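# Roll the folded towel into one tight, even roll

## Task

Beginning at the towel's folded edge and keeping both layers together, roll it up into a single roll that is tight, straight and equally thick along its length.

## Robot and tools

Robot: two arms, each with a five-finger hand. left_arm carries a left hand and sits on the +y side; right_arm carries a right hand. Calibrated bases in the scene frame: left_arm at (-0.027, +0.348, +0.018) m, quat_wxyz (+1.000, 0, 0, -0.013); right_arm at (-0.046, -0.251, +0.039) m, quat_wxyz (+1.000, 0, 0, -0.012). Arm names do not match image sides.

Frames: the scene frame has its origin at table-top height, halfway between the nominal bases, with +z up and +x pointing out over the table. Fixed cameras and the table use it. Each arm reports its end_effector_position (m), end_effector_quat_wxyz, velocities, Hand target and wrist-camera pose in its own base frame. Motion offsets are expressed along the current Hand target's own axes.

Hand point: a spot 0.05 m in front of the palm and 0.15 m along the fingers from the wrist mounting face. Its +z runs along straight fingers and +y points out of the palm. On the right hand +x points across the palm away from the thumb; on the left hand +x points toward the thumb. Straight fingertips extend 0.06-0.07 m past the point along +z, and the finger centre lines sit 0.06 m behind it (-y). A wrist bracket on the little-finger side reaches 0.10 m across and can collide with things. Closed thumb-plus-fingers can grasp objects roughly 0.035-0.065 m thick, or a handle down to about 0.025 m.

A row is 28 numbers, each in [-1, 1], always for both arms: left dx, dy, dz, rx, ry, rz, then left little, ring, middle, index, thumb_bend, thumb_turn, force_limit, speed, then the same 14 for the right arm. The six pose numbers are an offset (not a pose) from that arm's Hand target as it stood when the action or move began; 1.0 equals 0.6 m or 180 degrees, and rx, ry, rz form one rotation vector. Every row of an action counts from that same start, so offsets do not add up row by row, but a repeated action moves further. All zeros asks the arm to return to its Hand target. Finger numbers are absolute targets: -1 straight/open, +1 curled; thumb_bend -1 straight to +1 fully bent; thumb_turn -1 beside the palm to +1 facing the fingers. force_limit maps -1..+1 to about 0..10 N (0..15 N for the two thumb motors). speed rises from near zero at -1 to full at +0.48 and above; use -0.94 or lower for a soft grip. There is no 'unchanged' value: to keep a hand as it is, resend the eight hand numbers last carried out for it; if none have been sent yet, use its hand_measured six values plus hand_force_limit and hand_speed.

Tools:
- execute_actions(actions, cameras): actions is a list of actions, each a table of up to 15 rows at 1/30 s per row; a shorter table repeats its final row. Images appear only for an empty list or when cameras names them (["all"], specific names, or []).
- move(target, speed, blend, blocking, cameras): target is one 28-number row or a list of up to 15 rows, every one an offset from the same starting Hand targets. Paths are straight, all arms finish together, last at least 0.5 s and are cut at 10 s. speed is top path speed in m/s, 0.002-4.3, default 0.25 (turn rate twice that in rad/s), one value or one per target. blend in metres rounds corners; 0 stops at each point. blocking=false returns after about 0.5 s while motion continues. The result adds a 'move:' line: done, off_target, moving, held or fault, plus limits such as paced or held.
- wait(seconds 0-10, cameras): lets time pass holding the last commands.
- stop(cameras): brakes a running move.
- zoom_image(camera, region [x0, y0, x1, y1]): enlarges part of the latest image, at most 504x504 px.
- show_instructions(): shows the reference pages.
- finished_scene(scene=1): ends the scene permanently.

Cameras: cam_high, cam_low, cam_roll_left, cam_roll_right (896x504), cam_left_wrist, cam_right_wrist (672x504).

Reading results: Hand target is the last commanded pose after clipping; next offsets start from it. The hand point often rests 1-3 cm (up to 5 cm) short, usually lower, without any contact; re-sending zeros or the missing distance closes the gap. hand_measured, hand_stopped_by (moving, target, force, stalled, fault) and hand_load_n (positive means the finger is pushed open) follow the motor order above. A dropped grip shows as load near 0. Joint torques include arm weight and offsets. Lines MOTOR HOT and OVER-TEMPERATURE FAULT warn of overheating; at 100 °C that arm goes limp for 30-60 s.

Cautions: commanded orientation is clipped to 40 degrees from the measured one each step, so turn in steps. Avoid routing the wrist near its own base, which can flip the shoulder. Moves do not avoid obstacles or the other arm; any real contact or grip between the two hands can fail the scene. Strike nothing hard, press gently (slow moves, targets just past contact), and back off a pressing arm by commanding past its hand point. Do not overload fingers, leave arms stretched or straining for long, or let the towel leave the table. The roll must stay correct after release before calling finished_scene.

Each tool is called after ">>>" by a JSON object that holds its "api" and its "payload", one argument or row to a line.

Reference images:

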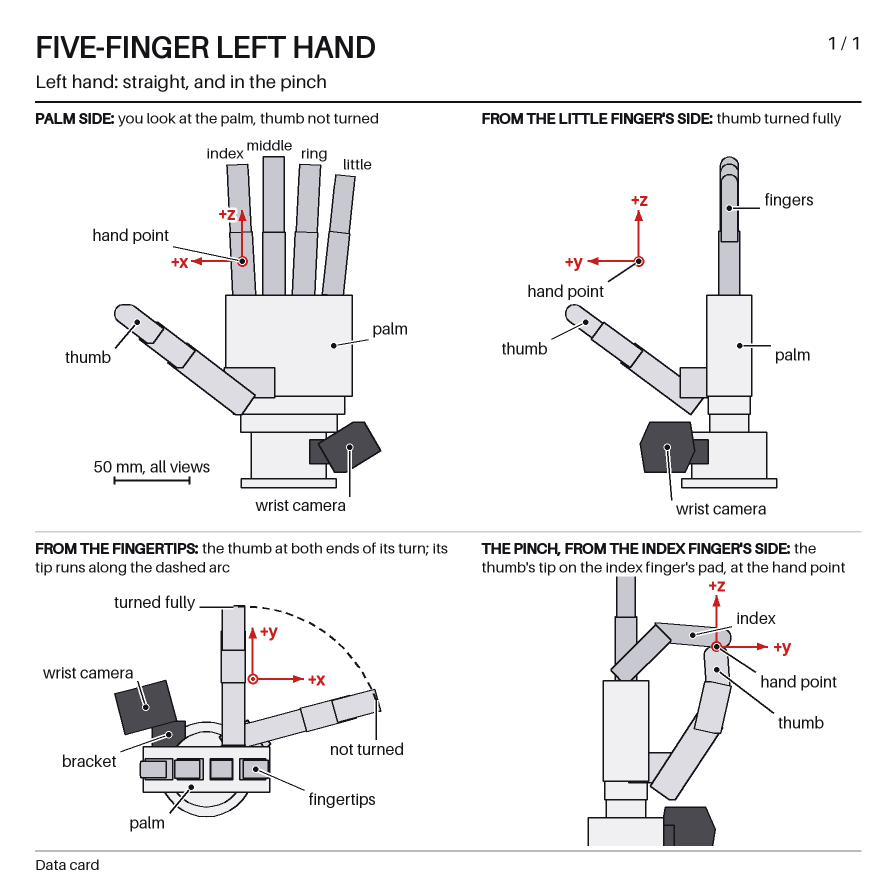

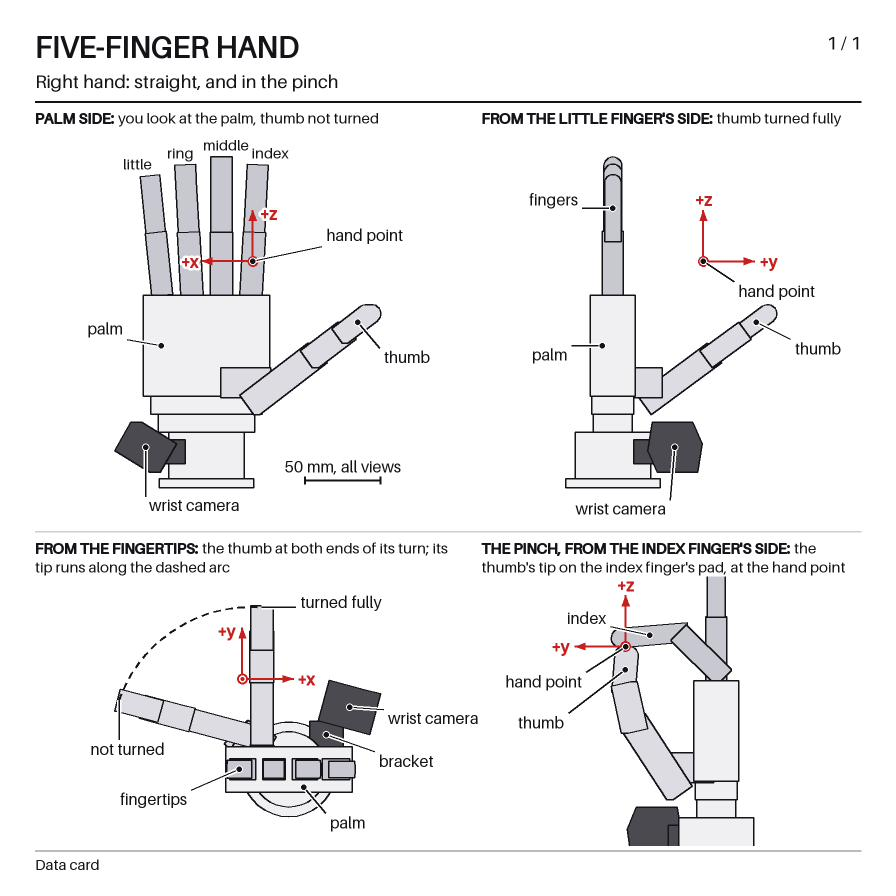

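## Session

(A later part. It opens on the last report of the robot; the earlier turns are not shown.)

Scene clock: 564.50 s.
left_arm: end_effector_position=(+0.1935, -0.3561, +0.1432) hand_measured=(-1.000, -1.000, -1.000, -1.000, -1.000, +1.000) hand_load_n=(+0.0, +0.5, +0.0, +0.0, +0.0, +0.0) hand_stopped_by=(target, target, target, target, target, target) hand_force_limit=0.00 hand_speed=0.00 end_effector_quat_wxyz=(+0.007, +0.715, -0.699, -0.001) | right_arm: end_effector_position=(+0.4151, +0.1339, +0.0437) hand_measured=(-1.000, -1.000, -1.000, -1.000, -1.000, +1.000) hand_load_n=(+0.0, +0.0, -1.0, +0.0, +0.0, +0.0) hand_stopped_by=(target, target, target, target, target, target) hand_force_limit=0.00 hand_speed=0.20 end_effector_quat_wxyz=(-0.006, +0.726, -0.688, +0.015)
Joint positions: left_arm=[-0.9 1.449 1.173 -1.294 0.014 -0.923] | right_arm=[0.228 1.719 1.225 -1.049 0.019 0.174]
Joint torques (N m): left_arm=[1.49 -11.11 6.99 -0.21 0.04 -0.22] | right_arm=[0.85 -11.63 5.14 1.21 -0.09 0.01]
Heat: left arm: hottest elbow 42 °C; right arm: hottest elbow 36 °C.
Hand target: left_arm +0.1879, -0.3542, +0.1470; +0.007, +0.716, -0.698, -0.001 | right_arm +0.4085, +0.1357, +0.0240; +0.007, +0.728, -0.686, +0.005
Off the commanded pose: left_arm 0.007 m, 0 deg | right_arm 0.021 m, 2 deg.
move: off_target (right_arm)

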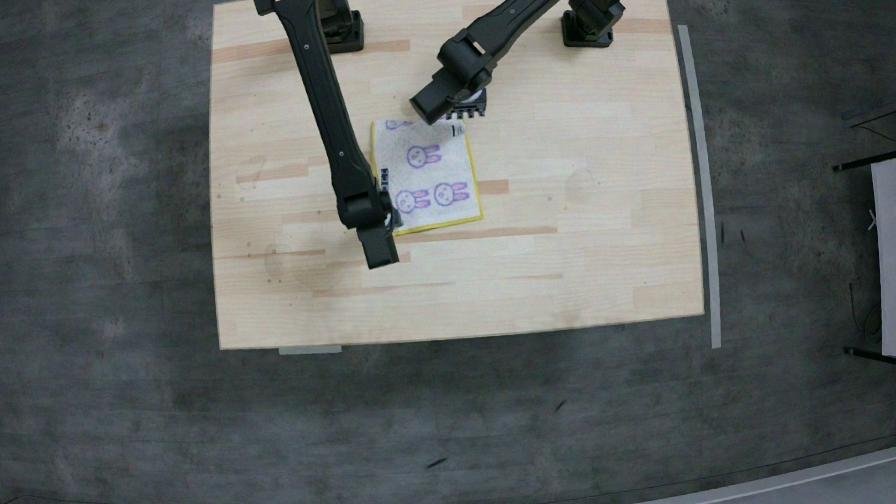

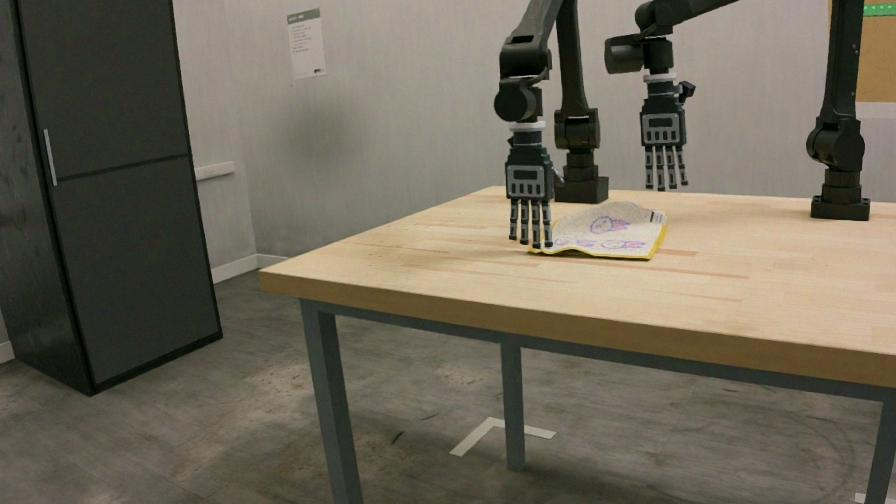

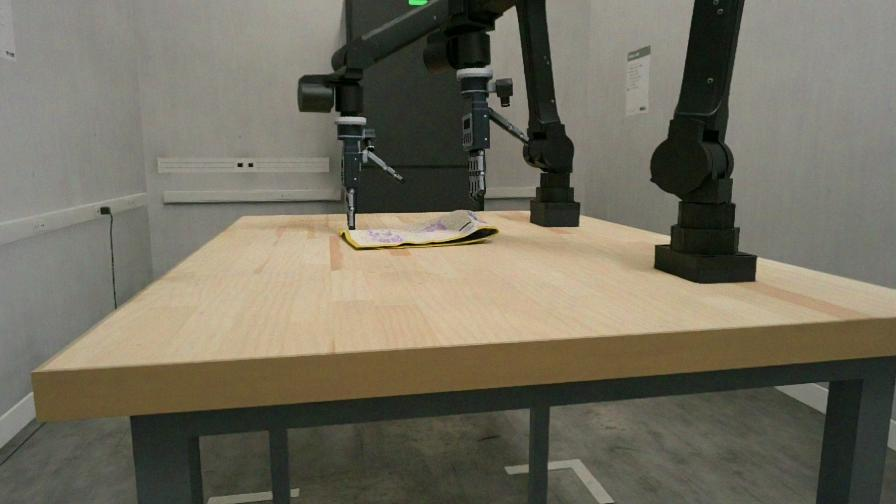

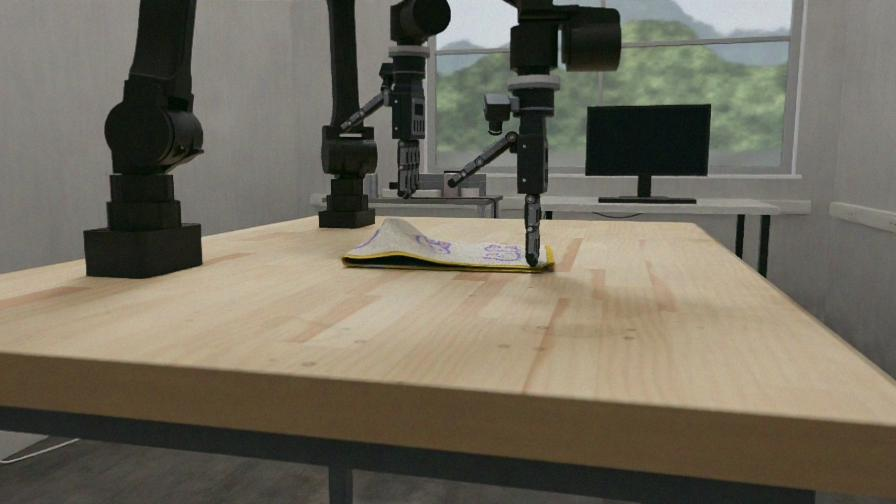

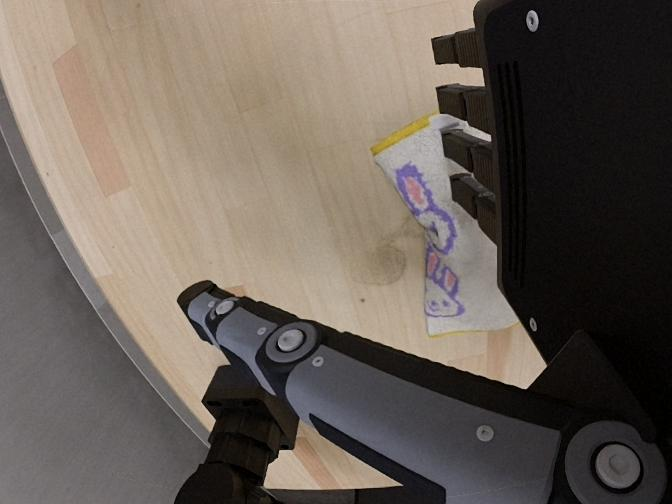

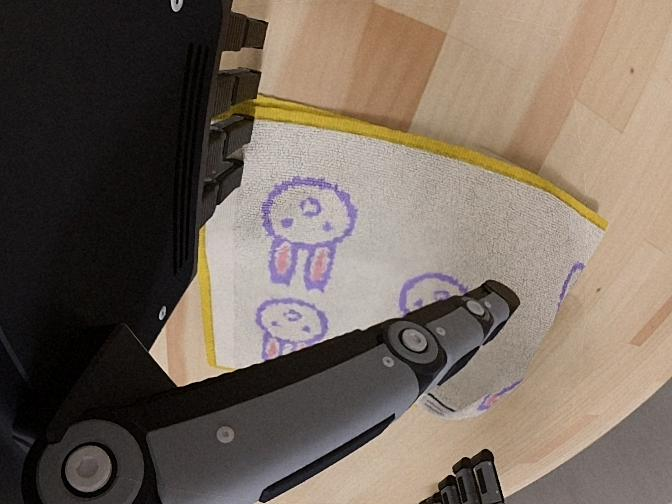

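>>> {"api": "move", "payload": {
  "target": [
    [0,-0.0583,0.1,0,0,0,-1,-1,-1,-1,-1,1,0,0,0,0,0,0,0,0,-1,-1,-1,-1,-1,1,0,0.2],
    [0,-0.0583,0.148,0,0,0,-1,-1,-1,-1,-1,1,0,0,0,0,0,0,0,0,-1,-1,-1,-1,-1,1,0,0.2]
  ],
  "speed": [0.25,0.1],
  "blend": 0.01,
  "cameras": ["cam_high","cam_roll_left","cam_roll_right"]
}}

>>> {"api": "zoom_image", "payload": {
  "camera": "cam_roll_left",
  "region": [320, 150, 520, 270]
}}

Scene clock: 613.57 s.
left_arm: end_effector_position=(+0.2193, -0.3547, +0.0708) hand_measured=(-1.000, -1.000, -1.000, -1.000, -1.000, +1.000) hand_load_n=(+0.0, +0.0, -1.5, +0.0, -0.5, +0.0) hand_stopped_by=(target, target, target, target, target, target) hand_force_limit=0.00 hand_speed=0.00 end_effector_quat_wxyz=(+0.007, +0.717, -0.697, +0.003) | right_arm: end_effector_position=(+0.4152, +0.1339, +0.0437) hand_measured=(-1.000, -1.000, -1.000, -1.000, -1.000, +1.000) hand_load_n=(+0.0, +0.0, -0.5, +0.0, +0.0, +0.0) hand_stopped_by=(target, target, target, target, target, target) hand_force_limit=0.00 hand_speed=0.20 end_effector_quat_wxyz=(-0.006, +0.726, -0.688, +0.015)
Joint positions: left_arm=[-0.85 1.553 1.085 -1.096 0.014 -0.878] | right_arm=[0.228 1.719 1.225 -1.049 0.019 0.174]
Joint torques (N m): left_arm=[2.55 -9.05 6.22 1.24 0.04 -0.1] | right_arm=[0.79 -12.04 5.03 1.17 -0.08 0.02]
Heat: left arm: hottest elbow 40 °C; right arm: hottest elbow 35 °C.
Hand target: left_arm +0.2218, -0.3541, +0.0579; +0.007, +0.716, -0.698, -0.001 | right_arm +0.4085, +0.1357, +0.0240; +0.007, +0.728, -0.686, +0.005
Off the commanded pose: left_arm 0.013 m, 0 deg | right_arm 0.021 m, 2 deg.
move: off_target (left_arm, right_arm)
Images, in order (width x height): cam_high 896x504, cam_roll_left 896x504, cam_roll_right 896x504.

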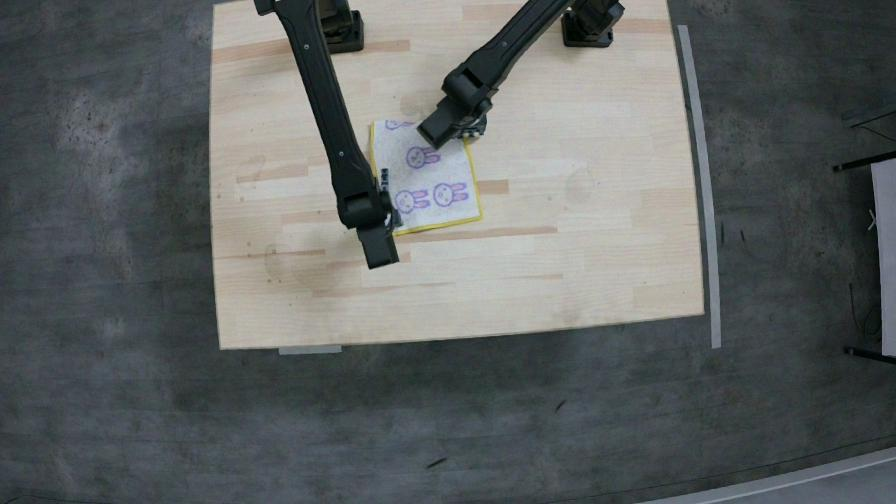

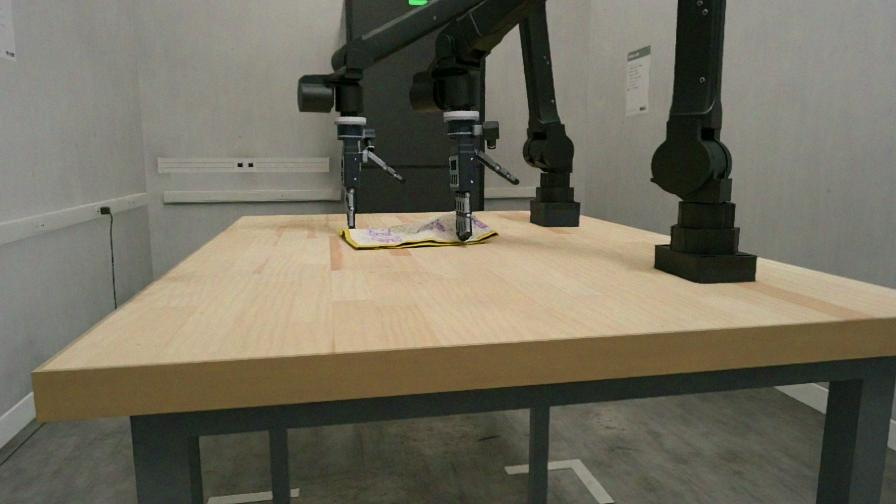

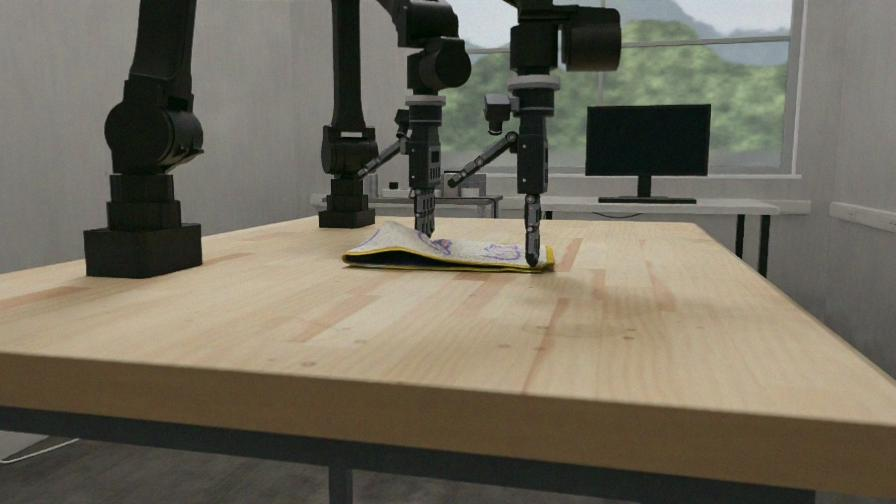

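Scaled by 2.520 from the camera's 896x504 image, which has a finer 1280x720 frame.

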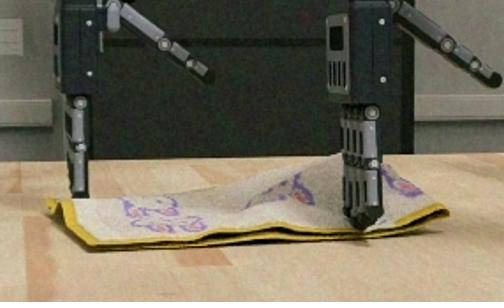

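>>> {"api": "move", "payload": {
  "target": [
    [0,0.045,0.005,0,0,0,-1,-1,-1,-1,-1,1,0,0,0,0,0,0,0,0,-1,-1,-1,-1,-1,1,0,0.2]
  ],
  "speed": 0.1,
  "cameras": ["cam_high","cam_roll_left","cam_roll_right"]
}}

>>> {"api": "zoom_image", "payload": {
  "camera": "cam_roll_left",
  "region": [320, 150, 520, 270]
}}

>>> {"api": "zoom_image", "payload": {
  "camera": "cam_roll_right",
  "region": [320, 190, 580, 290]
}}

>>> {"api": "zoom_image", "payload": {
  "camera": "cam_high",
  "region": [330, 80, 530, 260]
}}

Scene clock: 615.77 s.
left_arm: end_effector_position=(+0.2084, -0.3578, +0.0696) hand_measured=(-1.000, -1.000, -1.000, -1.000, -1.000, +1.000) hand_load_n=(+0.0, +0.0, +0.5, +0.0, +0.0, +0.0) hand_stopped_by=(target, target, target, target, target, target) hand_force_limit=0.00 hand_speed=0.00 end_effector_quat_wxyz=(+0.006, +0.719, -0.695, +0.015) | right_arm: end_effector_position=(+0.4153, +0.1339, +0.0436) hand_measured=(-1.000, -1.000, -1.000, -1.000, -1.000, +1.000) hand_load_n=(+0.0, +0.0, -0.5, +0.0, +0.0, +0.0) hand_stopped_by=(target, target, target, target, target, target) hand_force_limit=0.00 hand_speed=0.20 end_effector_quat_wxyz=(-0.007, +0.726, -0.688, +0.016)
Joint positions: left_arm=[-0.877 1.526 1.052 -1.065 0.008 -0.912] | right_arm=[0.228 1.719 1.225 -1.049 0.019 0.174]
Joint torques (N m): left_arm=[0.73 -9.35 4.9 0.64 0.26 -0.25] | right_arm=[0.97 -11.87 5.16 1.02 -0.1 0.01]
Heat: left arm: hottest elbow 40 °C; right arm: hottest elbow 35 °C.
Hand target: left_arm +0.1949, -0.3547, +0.0552; +0.007, +0.716, -0.698, -0.001 | right_arm +0.4086, +0.1357, +0.0239; +0.007, +0.728, -0.686, +0.006
Off the commanded pose: left_arm 0.020 m, 2 deg | right_arm 0.021 m, 2 deg.
move: off_target (left_arm, right_arm)
Images, in order (width x height): cam_high 896x504, cam_roll_left 896x504, cam_roll_right 896x504.

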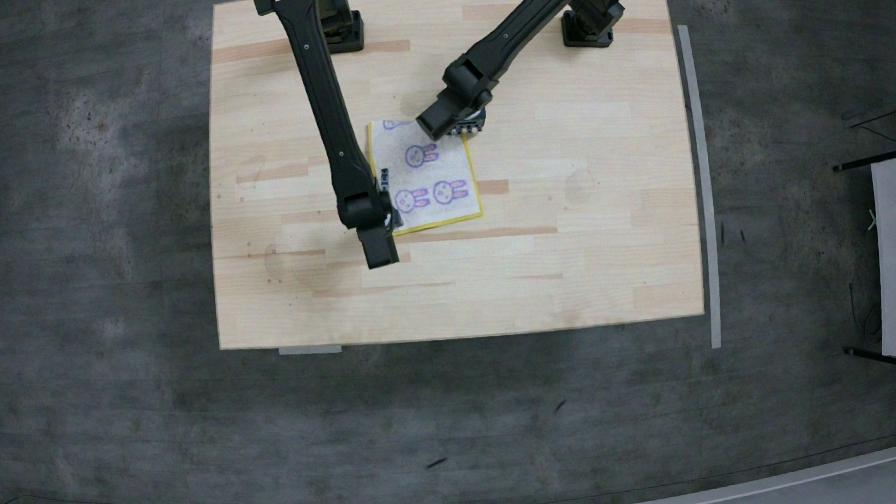

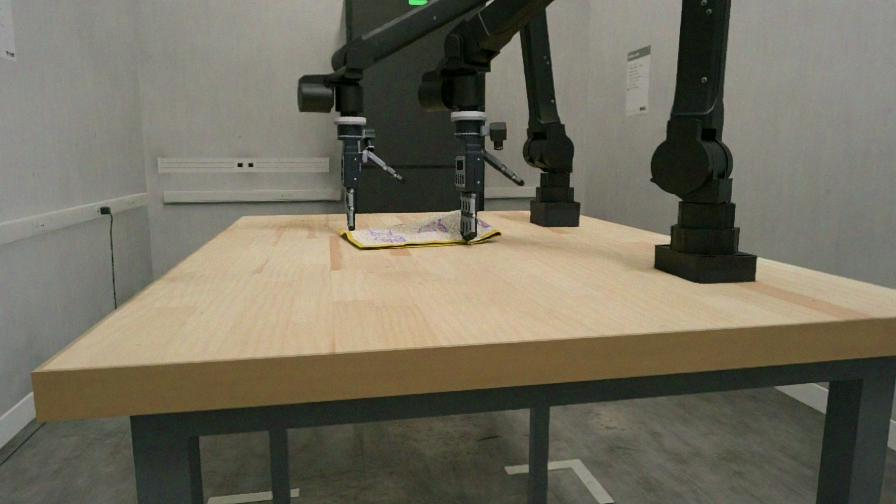

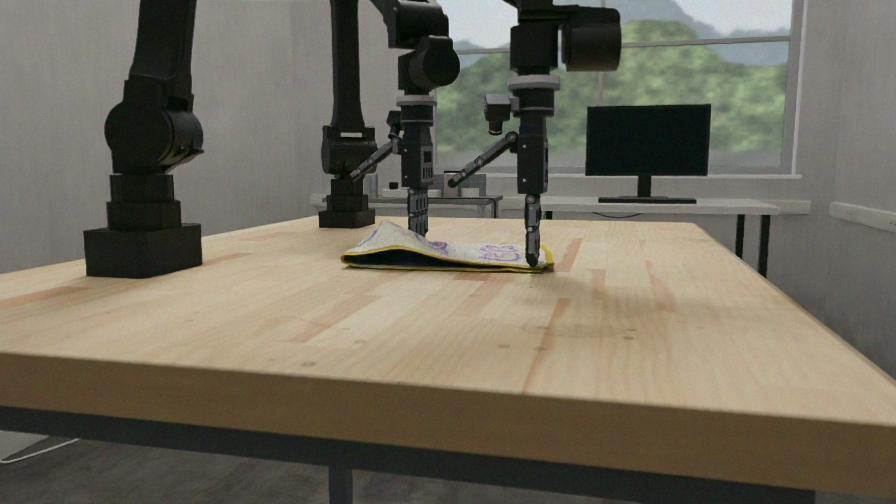

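Scaled by 2.520 from the camera's 896x504 image, which has a finer 1280x720 frame.

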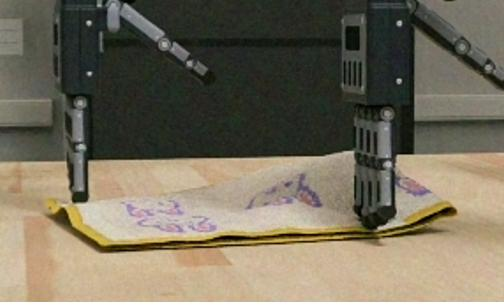

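Scaled by 1.938 from the camera's 896x504 image, which has a finer 1280x720 frame.

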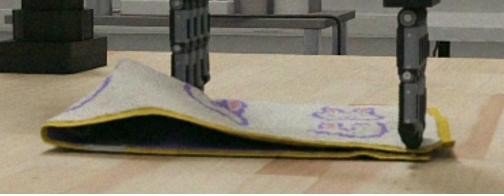

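Scaled by 2.520 from the camera's 896x504 image, which has a finer 1280x720 frame.

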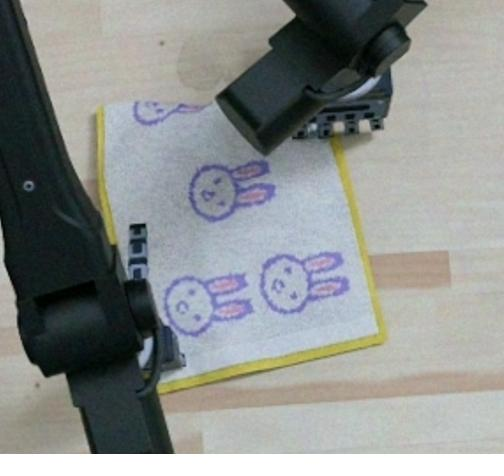

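>>> {"api": "move", "payload": {
  "target": [
    [0,0.06,0.02,0,0,0,-1,-1,-1,-1,-1,1,0,0,0,0,0,0,0,0,-1,-1,-1,-1,-1,1,0,0.2]
  ],
  "speed": 0.1,
  "cameras": ["cam_high","cam_roll_left","cam_roll_right"]
}}

>>> {"api": "zoom_image", "payload": {
  "camera": "cam_roll_left",
  "region": [320, 150, 520, 270]
}}

>>> {"api": "zoom_image", "payload": {
  "camera": "cam_high",
  "region": [330, 80, 530, 260]
}}

Scene clock: 619.00 s.
left_arm: end_effector_position=(+0.1831, -0.3671, +0.0674) hand_measured=(-1.000, -1.000, -1.000, -1.000, -1.000, +1.000) hand_load_n=(+0.0, +0.0, +0.5, +0.0, +0.0, +0.0) hand_stopped_by=(target, target, target, target, target, target) hand_force_limit=0.00 hand_speed=0.00 end_effector_quat_wxyz=(+0.006, +0.722, -0.691, +0.036) | right_arm: end_effector_position=(+0.4149, +0.1354, +0.0438) hand_measured=(-1.000, -1.000, -1.000, -1.000, -1.000, +1.000) hand_load_n=(+0.0, +0.0, -2.5, +0.0, +0.0, +0.0) hand_stopped_by=(target, target, target, target, target, target) hand_force_limit=0.00 hand_speed=0.20 end_effector_quat_wxyz=(-0.008, +0.726, -0.687, +0.014)
Joint positions: left_arm=[-0.943 1.479 0.994 -1.013 -0.001 -0.987] | right_arm=[0.229 1.719 1.225 -1.049 0.014 0.174]
Joint torques (N m): left_arm=[0.32 -8 3.86 0.14 0.65 -0.19] | right_arm=[0.67 -11.58 5.09 1.26 0.07 0.04]
Heat: left arm: hottest elbow 40 °C; right arm: hottest elbow 35 °C.
Hand target: left_arm +0.1588, -0.3557, +0.0436; +0.007, +0.716, -0.698, -0.001 | right_arm +0.4086, +0.1358, +0.0239; +0.007, +0.728, -0.686, +0.006
Off the commanded pose: left_arm 0.036 m, 4 deg | right_arm 0.021 m, 2 deg.
move: off_target (left_arm, right_arm)
Images, in order (width x height): cam_high 896x504, cam_roll_left 896x504, cam_roll_right 896x504.

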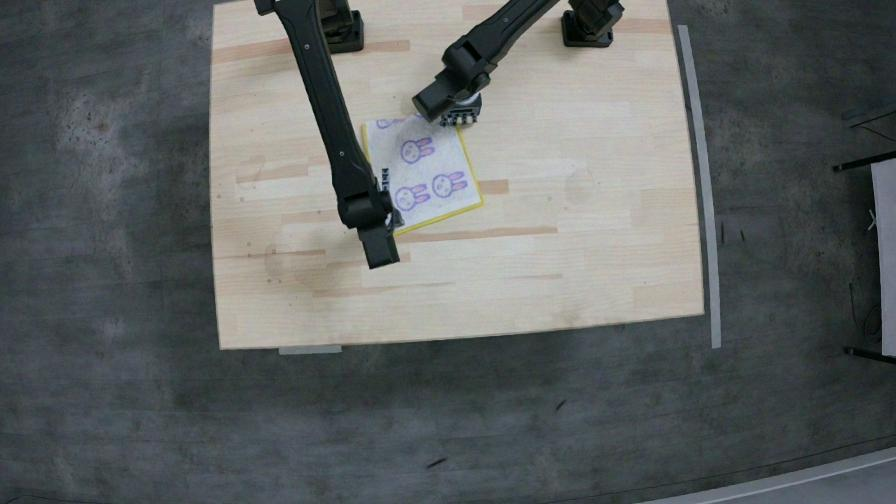

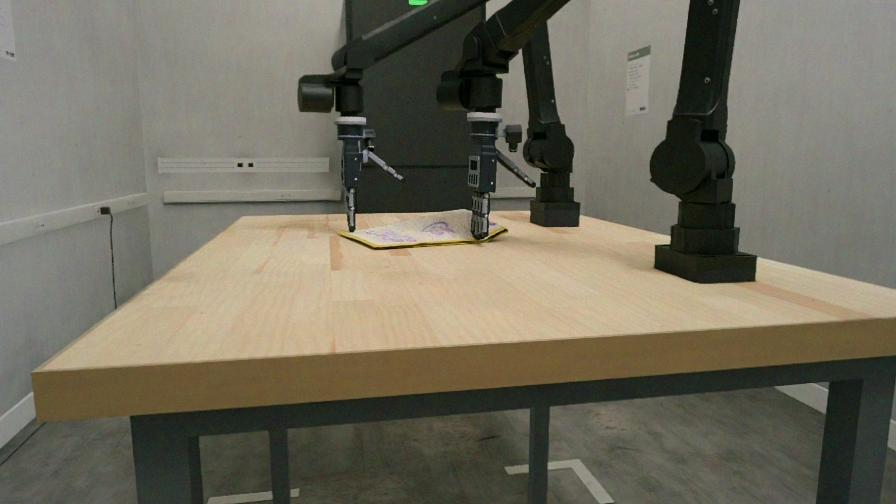

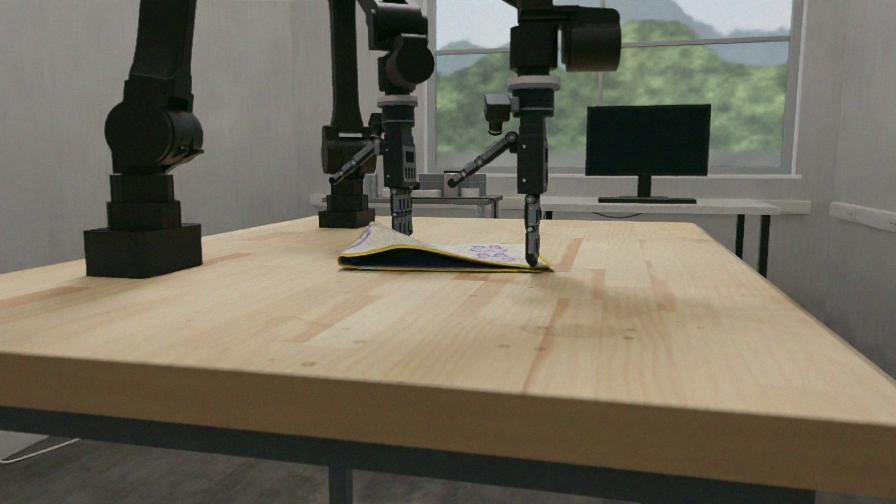

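Scaled by 2.520 from the camera's 896x504 image, which has a finer 1280x720 frame.

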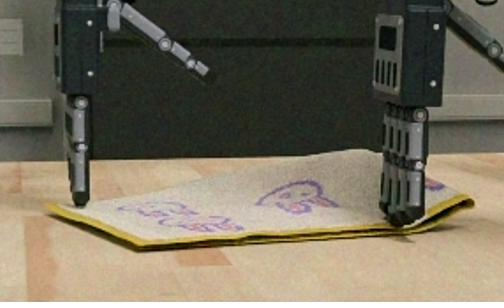

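Scaled by 2.520 from the camera's 896x504 image, which has a finer 1280x720 frame.

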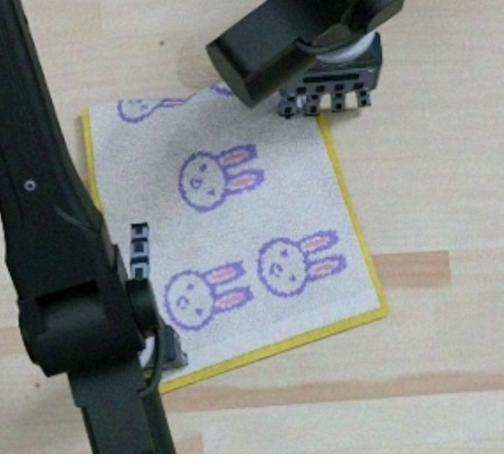

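>>> {"api": "move", "payload": {
  "target": [
    [0,0,-0.1,0,0,0,-1,-1,-1,-1,-1,1,0,0,0.03,0,-0.1,0,0,0,-1,-1,-1,-1,-1,1,0,0.2],
    [0.15,-0.233,-0.1,0,0,0,-1,-1,-1,-1,-1,1,0,0,0.18,0.05,-0.13,0,0,0,-1,-1,-1,-1,-1,1,0,0.2],
    [0.15,-0.233,-0.02,0,0,0,-1,-1,-1,-1,-1,1,0,0,0.18,0.05,-0.13,0,0,0,-1,-1,-1,-1,-1,1,0,0.2]
  ],
  "speed": [0.2,0.2,0.1],
  "blend": 0.01,
  "cameras": ["cam_high","cam_roll_left","cam_roll_right"]
}}

>>> {"api": "zoom_image", "payload": {
  "camera": "cam_high",
  "region": [330, 80, 530, 260]
}}

Scene clock: 627.13 s.
left_arm: end_effector_position=(+0.2935, -0.4387, +0.0739) hand_measured=(-1.000, -1.000, -1.000, -1.000, -1.000, +1.000) hand_load_n=(+0.0, +0.0, -2.0, +0.0, +0.0, +0.0) hand_stopped_by=(target, target, target, target, target, target) hand_force_limit=0.00 hand_speed=0.00 end_effector_quat_wxyz=(+0.007, +0.716, -0.698, +0.004) | right_arm: end_effector_position=(+0.3925, +0.0308, +0.1063) hand_measured=(-1.000, -1.000, -1.000, -1.000, -1.000, +1.000) hand_load_n=(+0.0, +0.0, +0.0, +0.0, +0.0, +0.0) hand_stopped_by=(target, target, target, target, target, target) hand_force_limit=0.00 hand_speed=0.20 end_effector_quat_wxyz=(+0.000, +0.725, -0.689, +0.012)
Joint positions: left_arm=[-0.85 1.818 1.444 -1.188 0.013 -0.876] | right_arm=[0.015 1.575 1.219 -1.197 0.017 -0.036]
Joint torques (N m): left_arm=[2.67 -11.58 7.58 1.21 0.11 -0.09] | right_arm=[0.32 -13.04 5.96 0.13 0.04 -0.14]
Heat: left arm: hottest elbow 39 °C; right arm: hottest elbow 35 °C.
Hand target: left_arm +0.3009, -0.4421, +0.0548; +0.007, +0.716, -0.698, -0.001 | right_arm +0.3851, +0.0276, +0.1038; +0.007, +0.728, -0.686, +0.005
Off the commanded pose: left_arm 0.021 m, 1 deg | right_arm 0.008 m, 1 deg.
move: off_target (left_arm)
Images, in order (width x height): cam_high 896x504, cam_roll_left 896x504, cam_roll_right 896x504.

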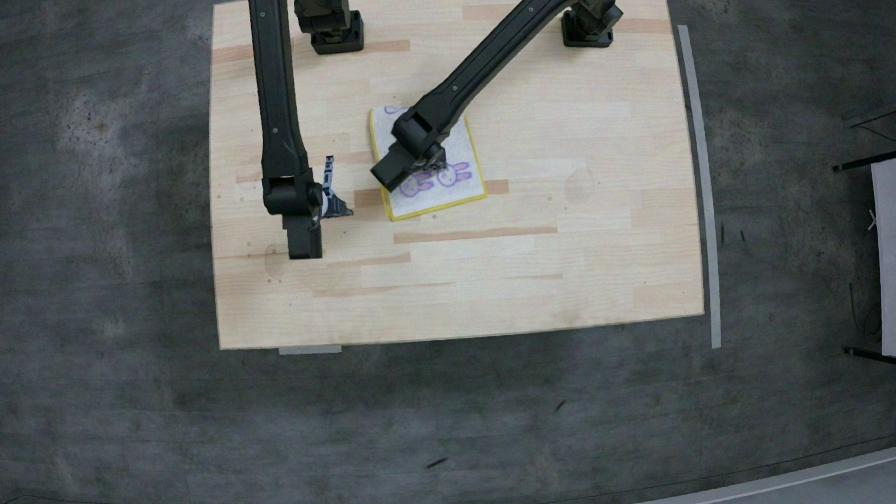

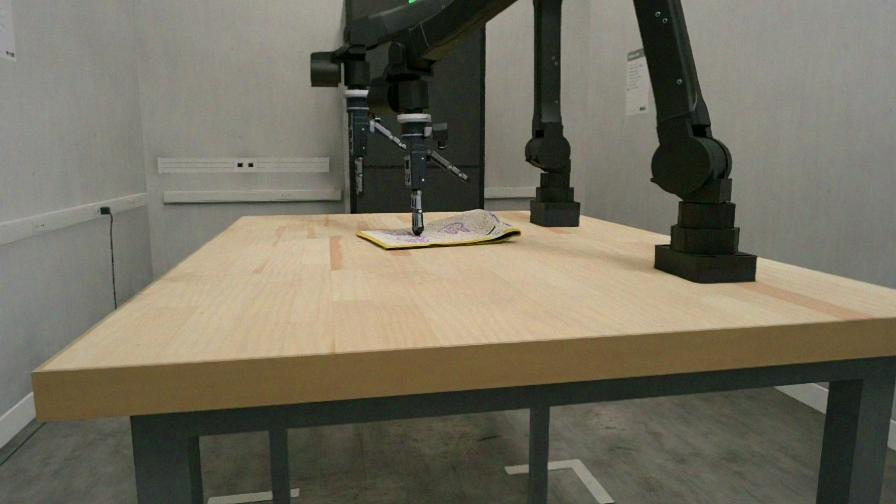

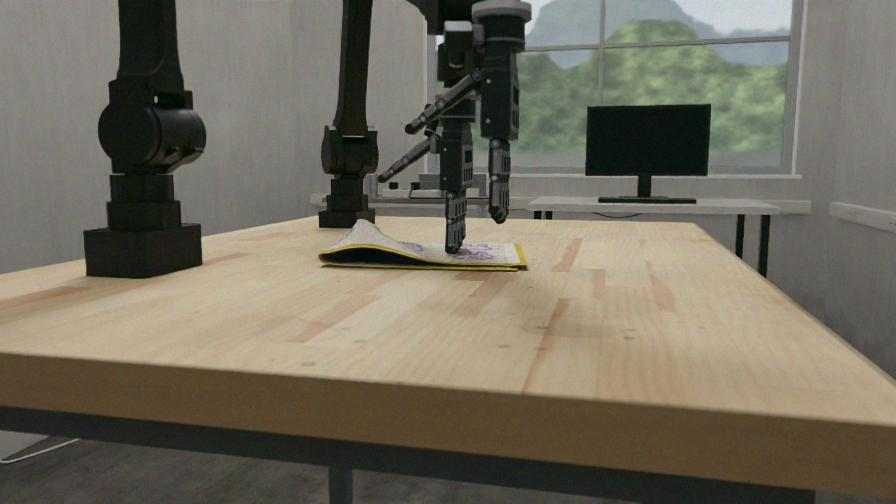

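Scaled by 2.520 from the camera's 896x504 image, which has a finer 1280x720 frame.

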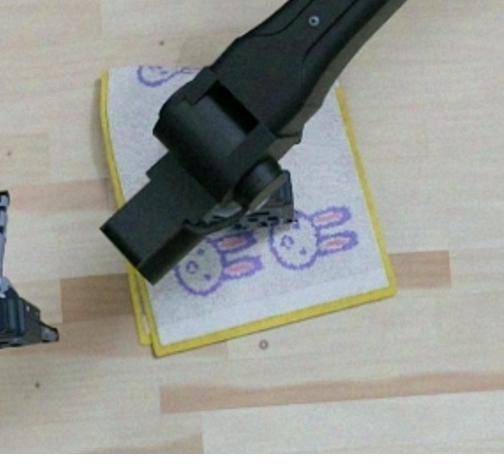

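>>> {"api": "move", "payload": {
  "target": [
    [-0.022,0.01,0.005,0,0,0.0667,-1,-1,-1,-1,-1,1,0,0,0,0,0,0,0,0,-1,-1,-1,-1,-1,1,0,0.2],
    [-0.022,-0.06,0.005,0,0,0.0667,-1,-1,-1,-1,-1,1,0,0,0,0,0,0,0,0,-1,-1,-1,-1,-1,1,0,0.2]
  ],
  "speed": [0.1,0.1],
  "cameras": ["cam_high"]
}}

>>> {"api": "zoom_image", "payload": {
  "camera": "cam_high",
  "region": [330, 80, 530, 260]
}}

Scene clock: 632.43 s.
left_arm: end_effector_position=(+0.3269, -0.4300, +0.0741) hand_measured=(-1.000, -1.000, -1.000, -1.000, -1.000, +1.000) hand_load_n=(+0.0, +0.0, -2.0, +0.0, +0.0, +0.0) hand_stopped_by=(target, target, target, target, target, target) hand_force_limit=0.00 hand_speed=0.00 end_effector_quat_wxyz=(-0.008, -0.637, +0.771, -0.021) | right_arm: end_effector_position=(+0.3925, +0.0308, +0.1063) hand_measured=(-1.000, -1.000, -1.000, -1.000, -1.000, +1.000) hand_load_n=(+0.0, +0.0, +0.0, +0.0, +0.0, +0.0) hand_stopped_by=(target, target, target, target, target, target) hand_force_limit=0.00 hand_speed=0.20 end_effector_quat_wxyz=(+0.000, +0.725, -0.689, +0.012)
Joint positions: left_arm=[-0.802 1.869 1.521 -1.182 0.02 -0.613] | right_arm=[0.015 1.575 1.219 -1.197 0.017 -0.036]
Joint torques (N m): left_arm=[3.19 -11.05 8.94 -0.01 -0.23 -0.1] | right_arm=[-0.09 -12.69 5.98 0.12 0.02 -0.13]
Heat: left arm: hottest elbow 40 °C; right arm: hottest elbow 35 °C.
Hand target: left_arm +0.3365, -0.4281, +0.0513; -0.007, -0.639, +0.769, +0.000 | right_arm +0.3851, +0.0276, +0.1038; +0.007, +0.728, -0.686, +0.005
Off the commanded pose: left_arm 0.025 m, 2 deg | right_arm 0.008 m, 1 deg.
move: off_target (left_arm)
Images, in order (width x height): cam_high 896x504.

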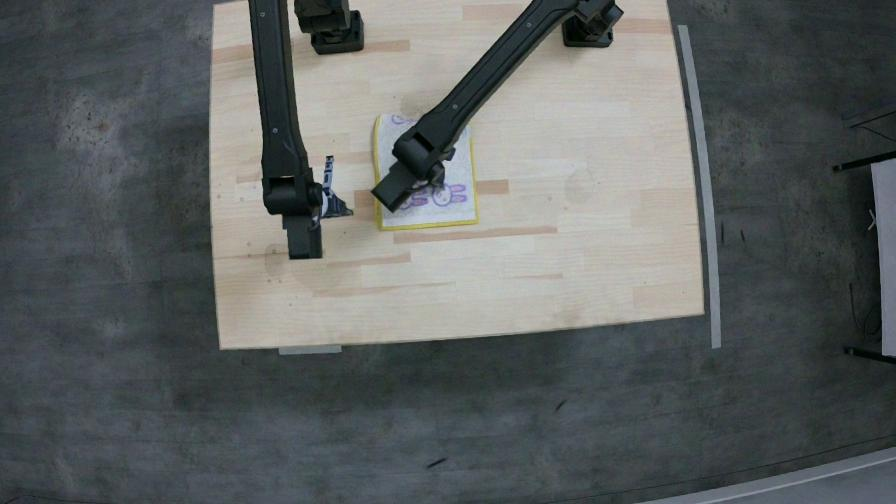

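Scaled by 2.520 from the camera's 896x504 image, which has a finer 1280x720 frame.

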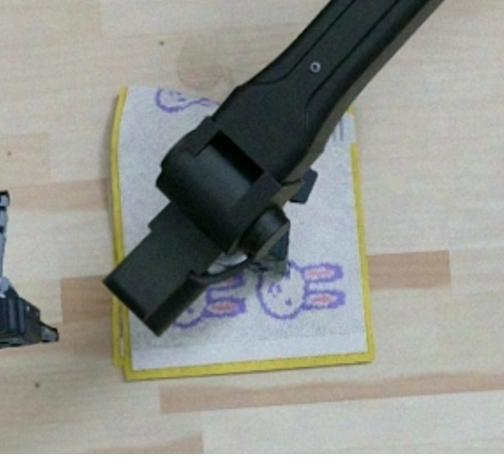

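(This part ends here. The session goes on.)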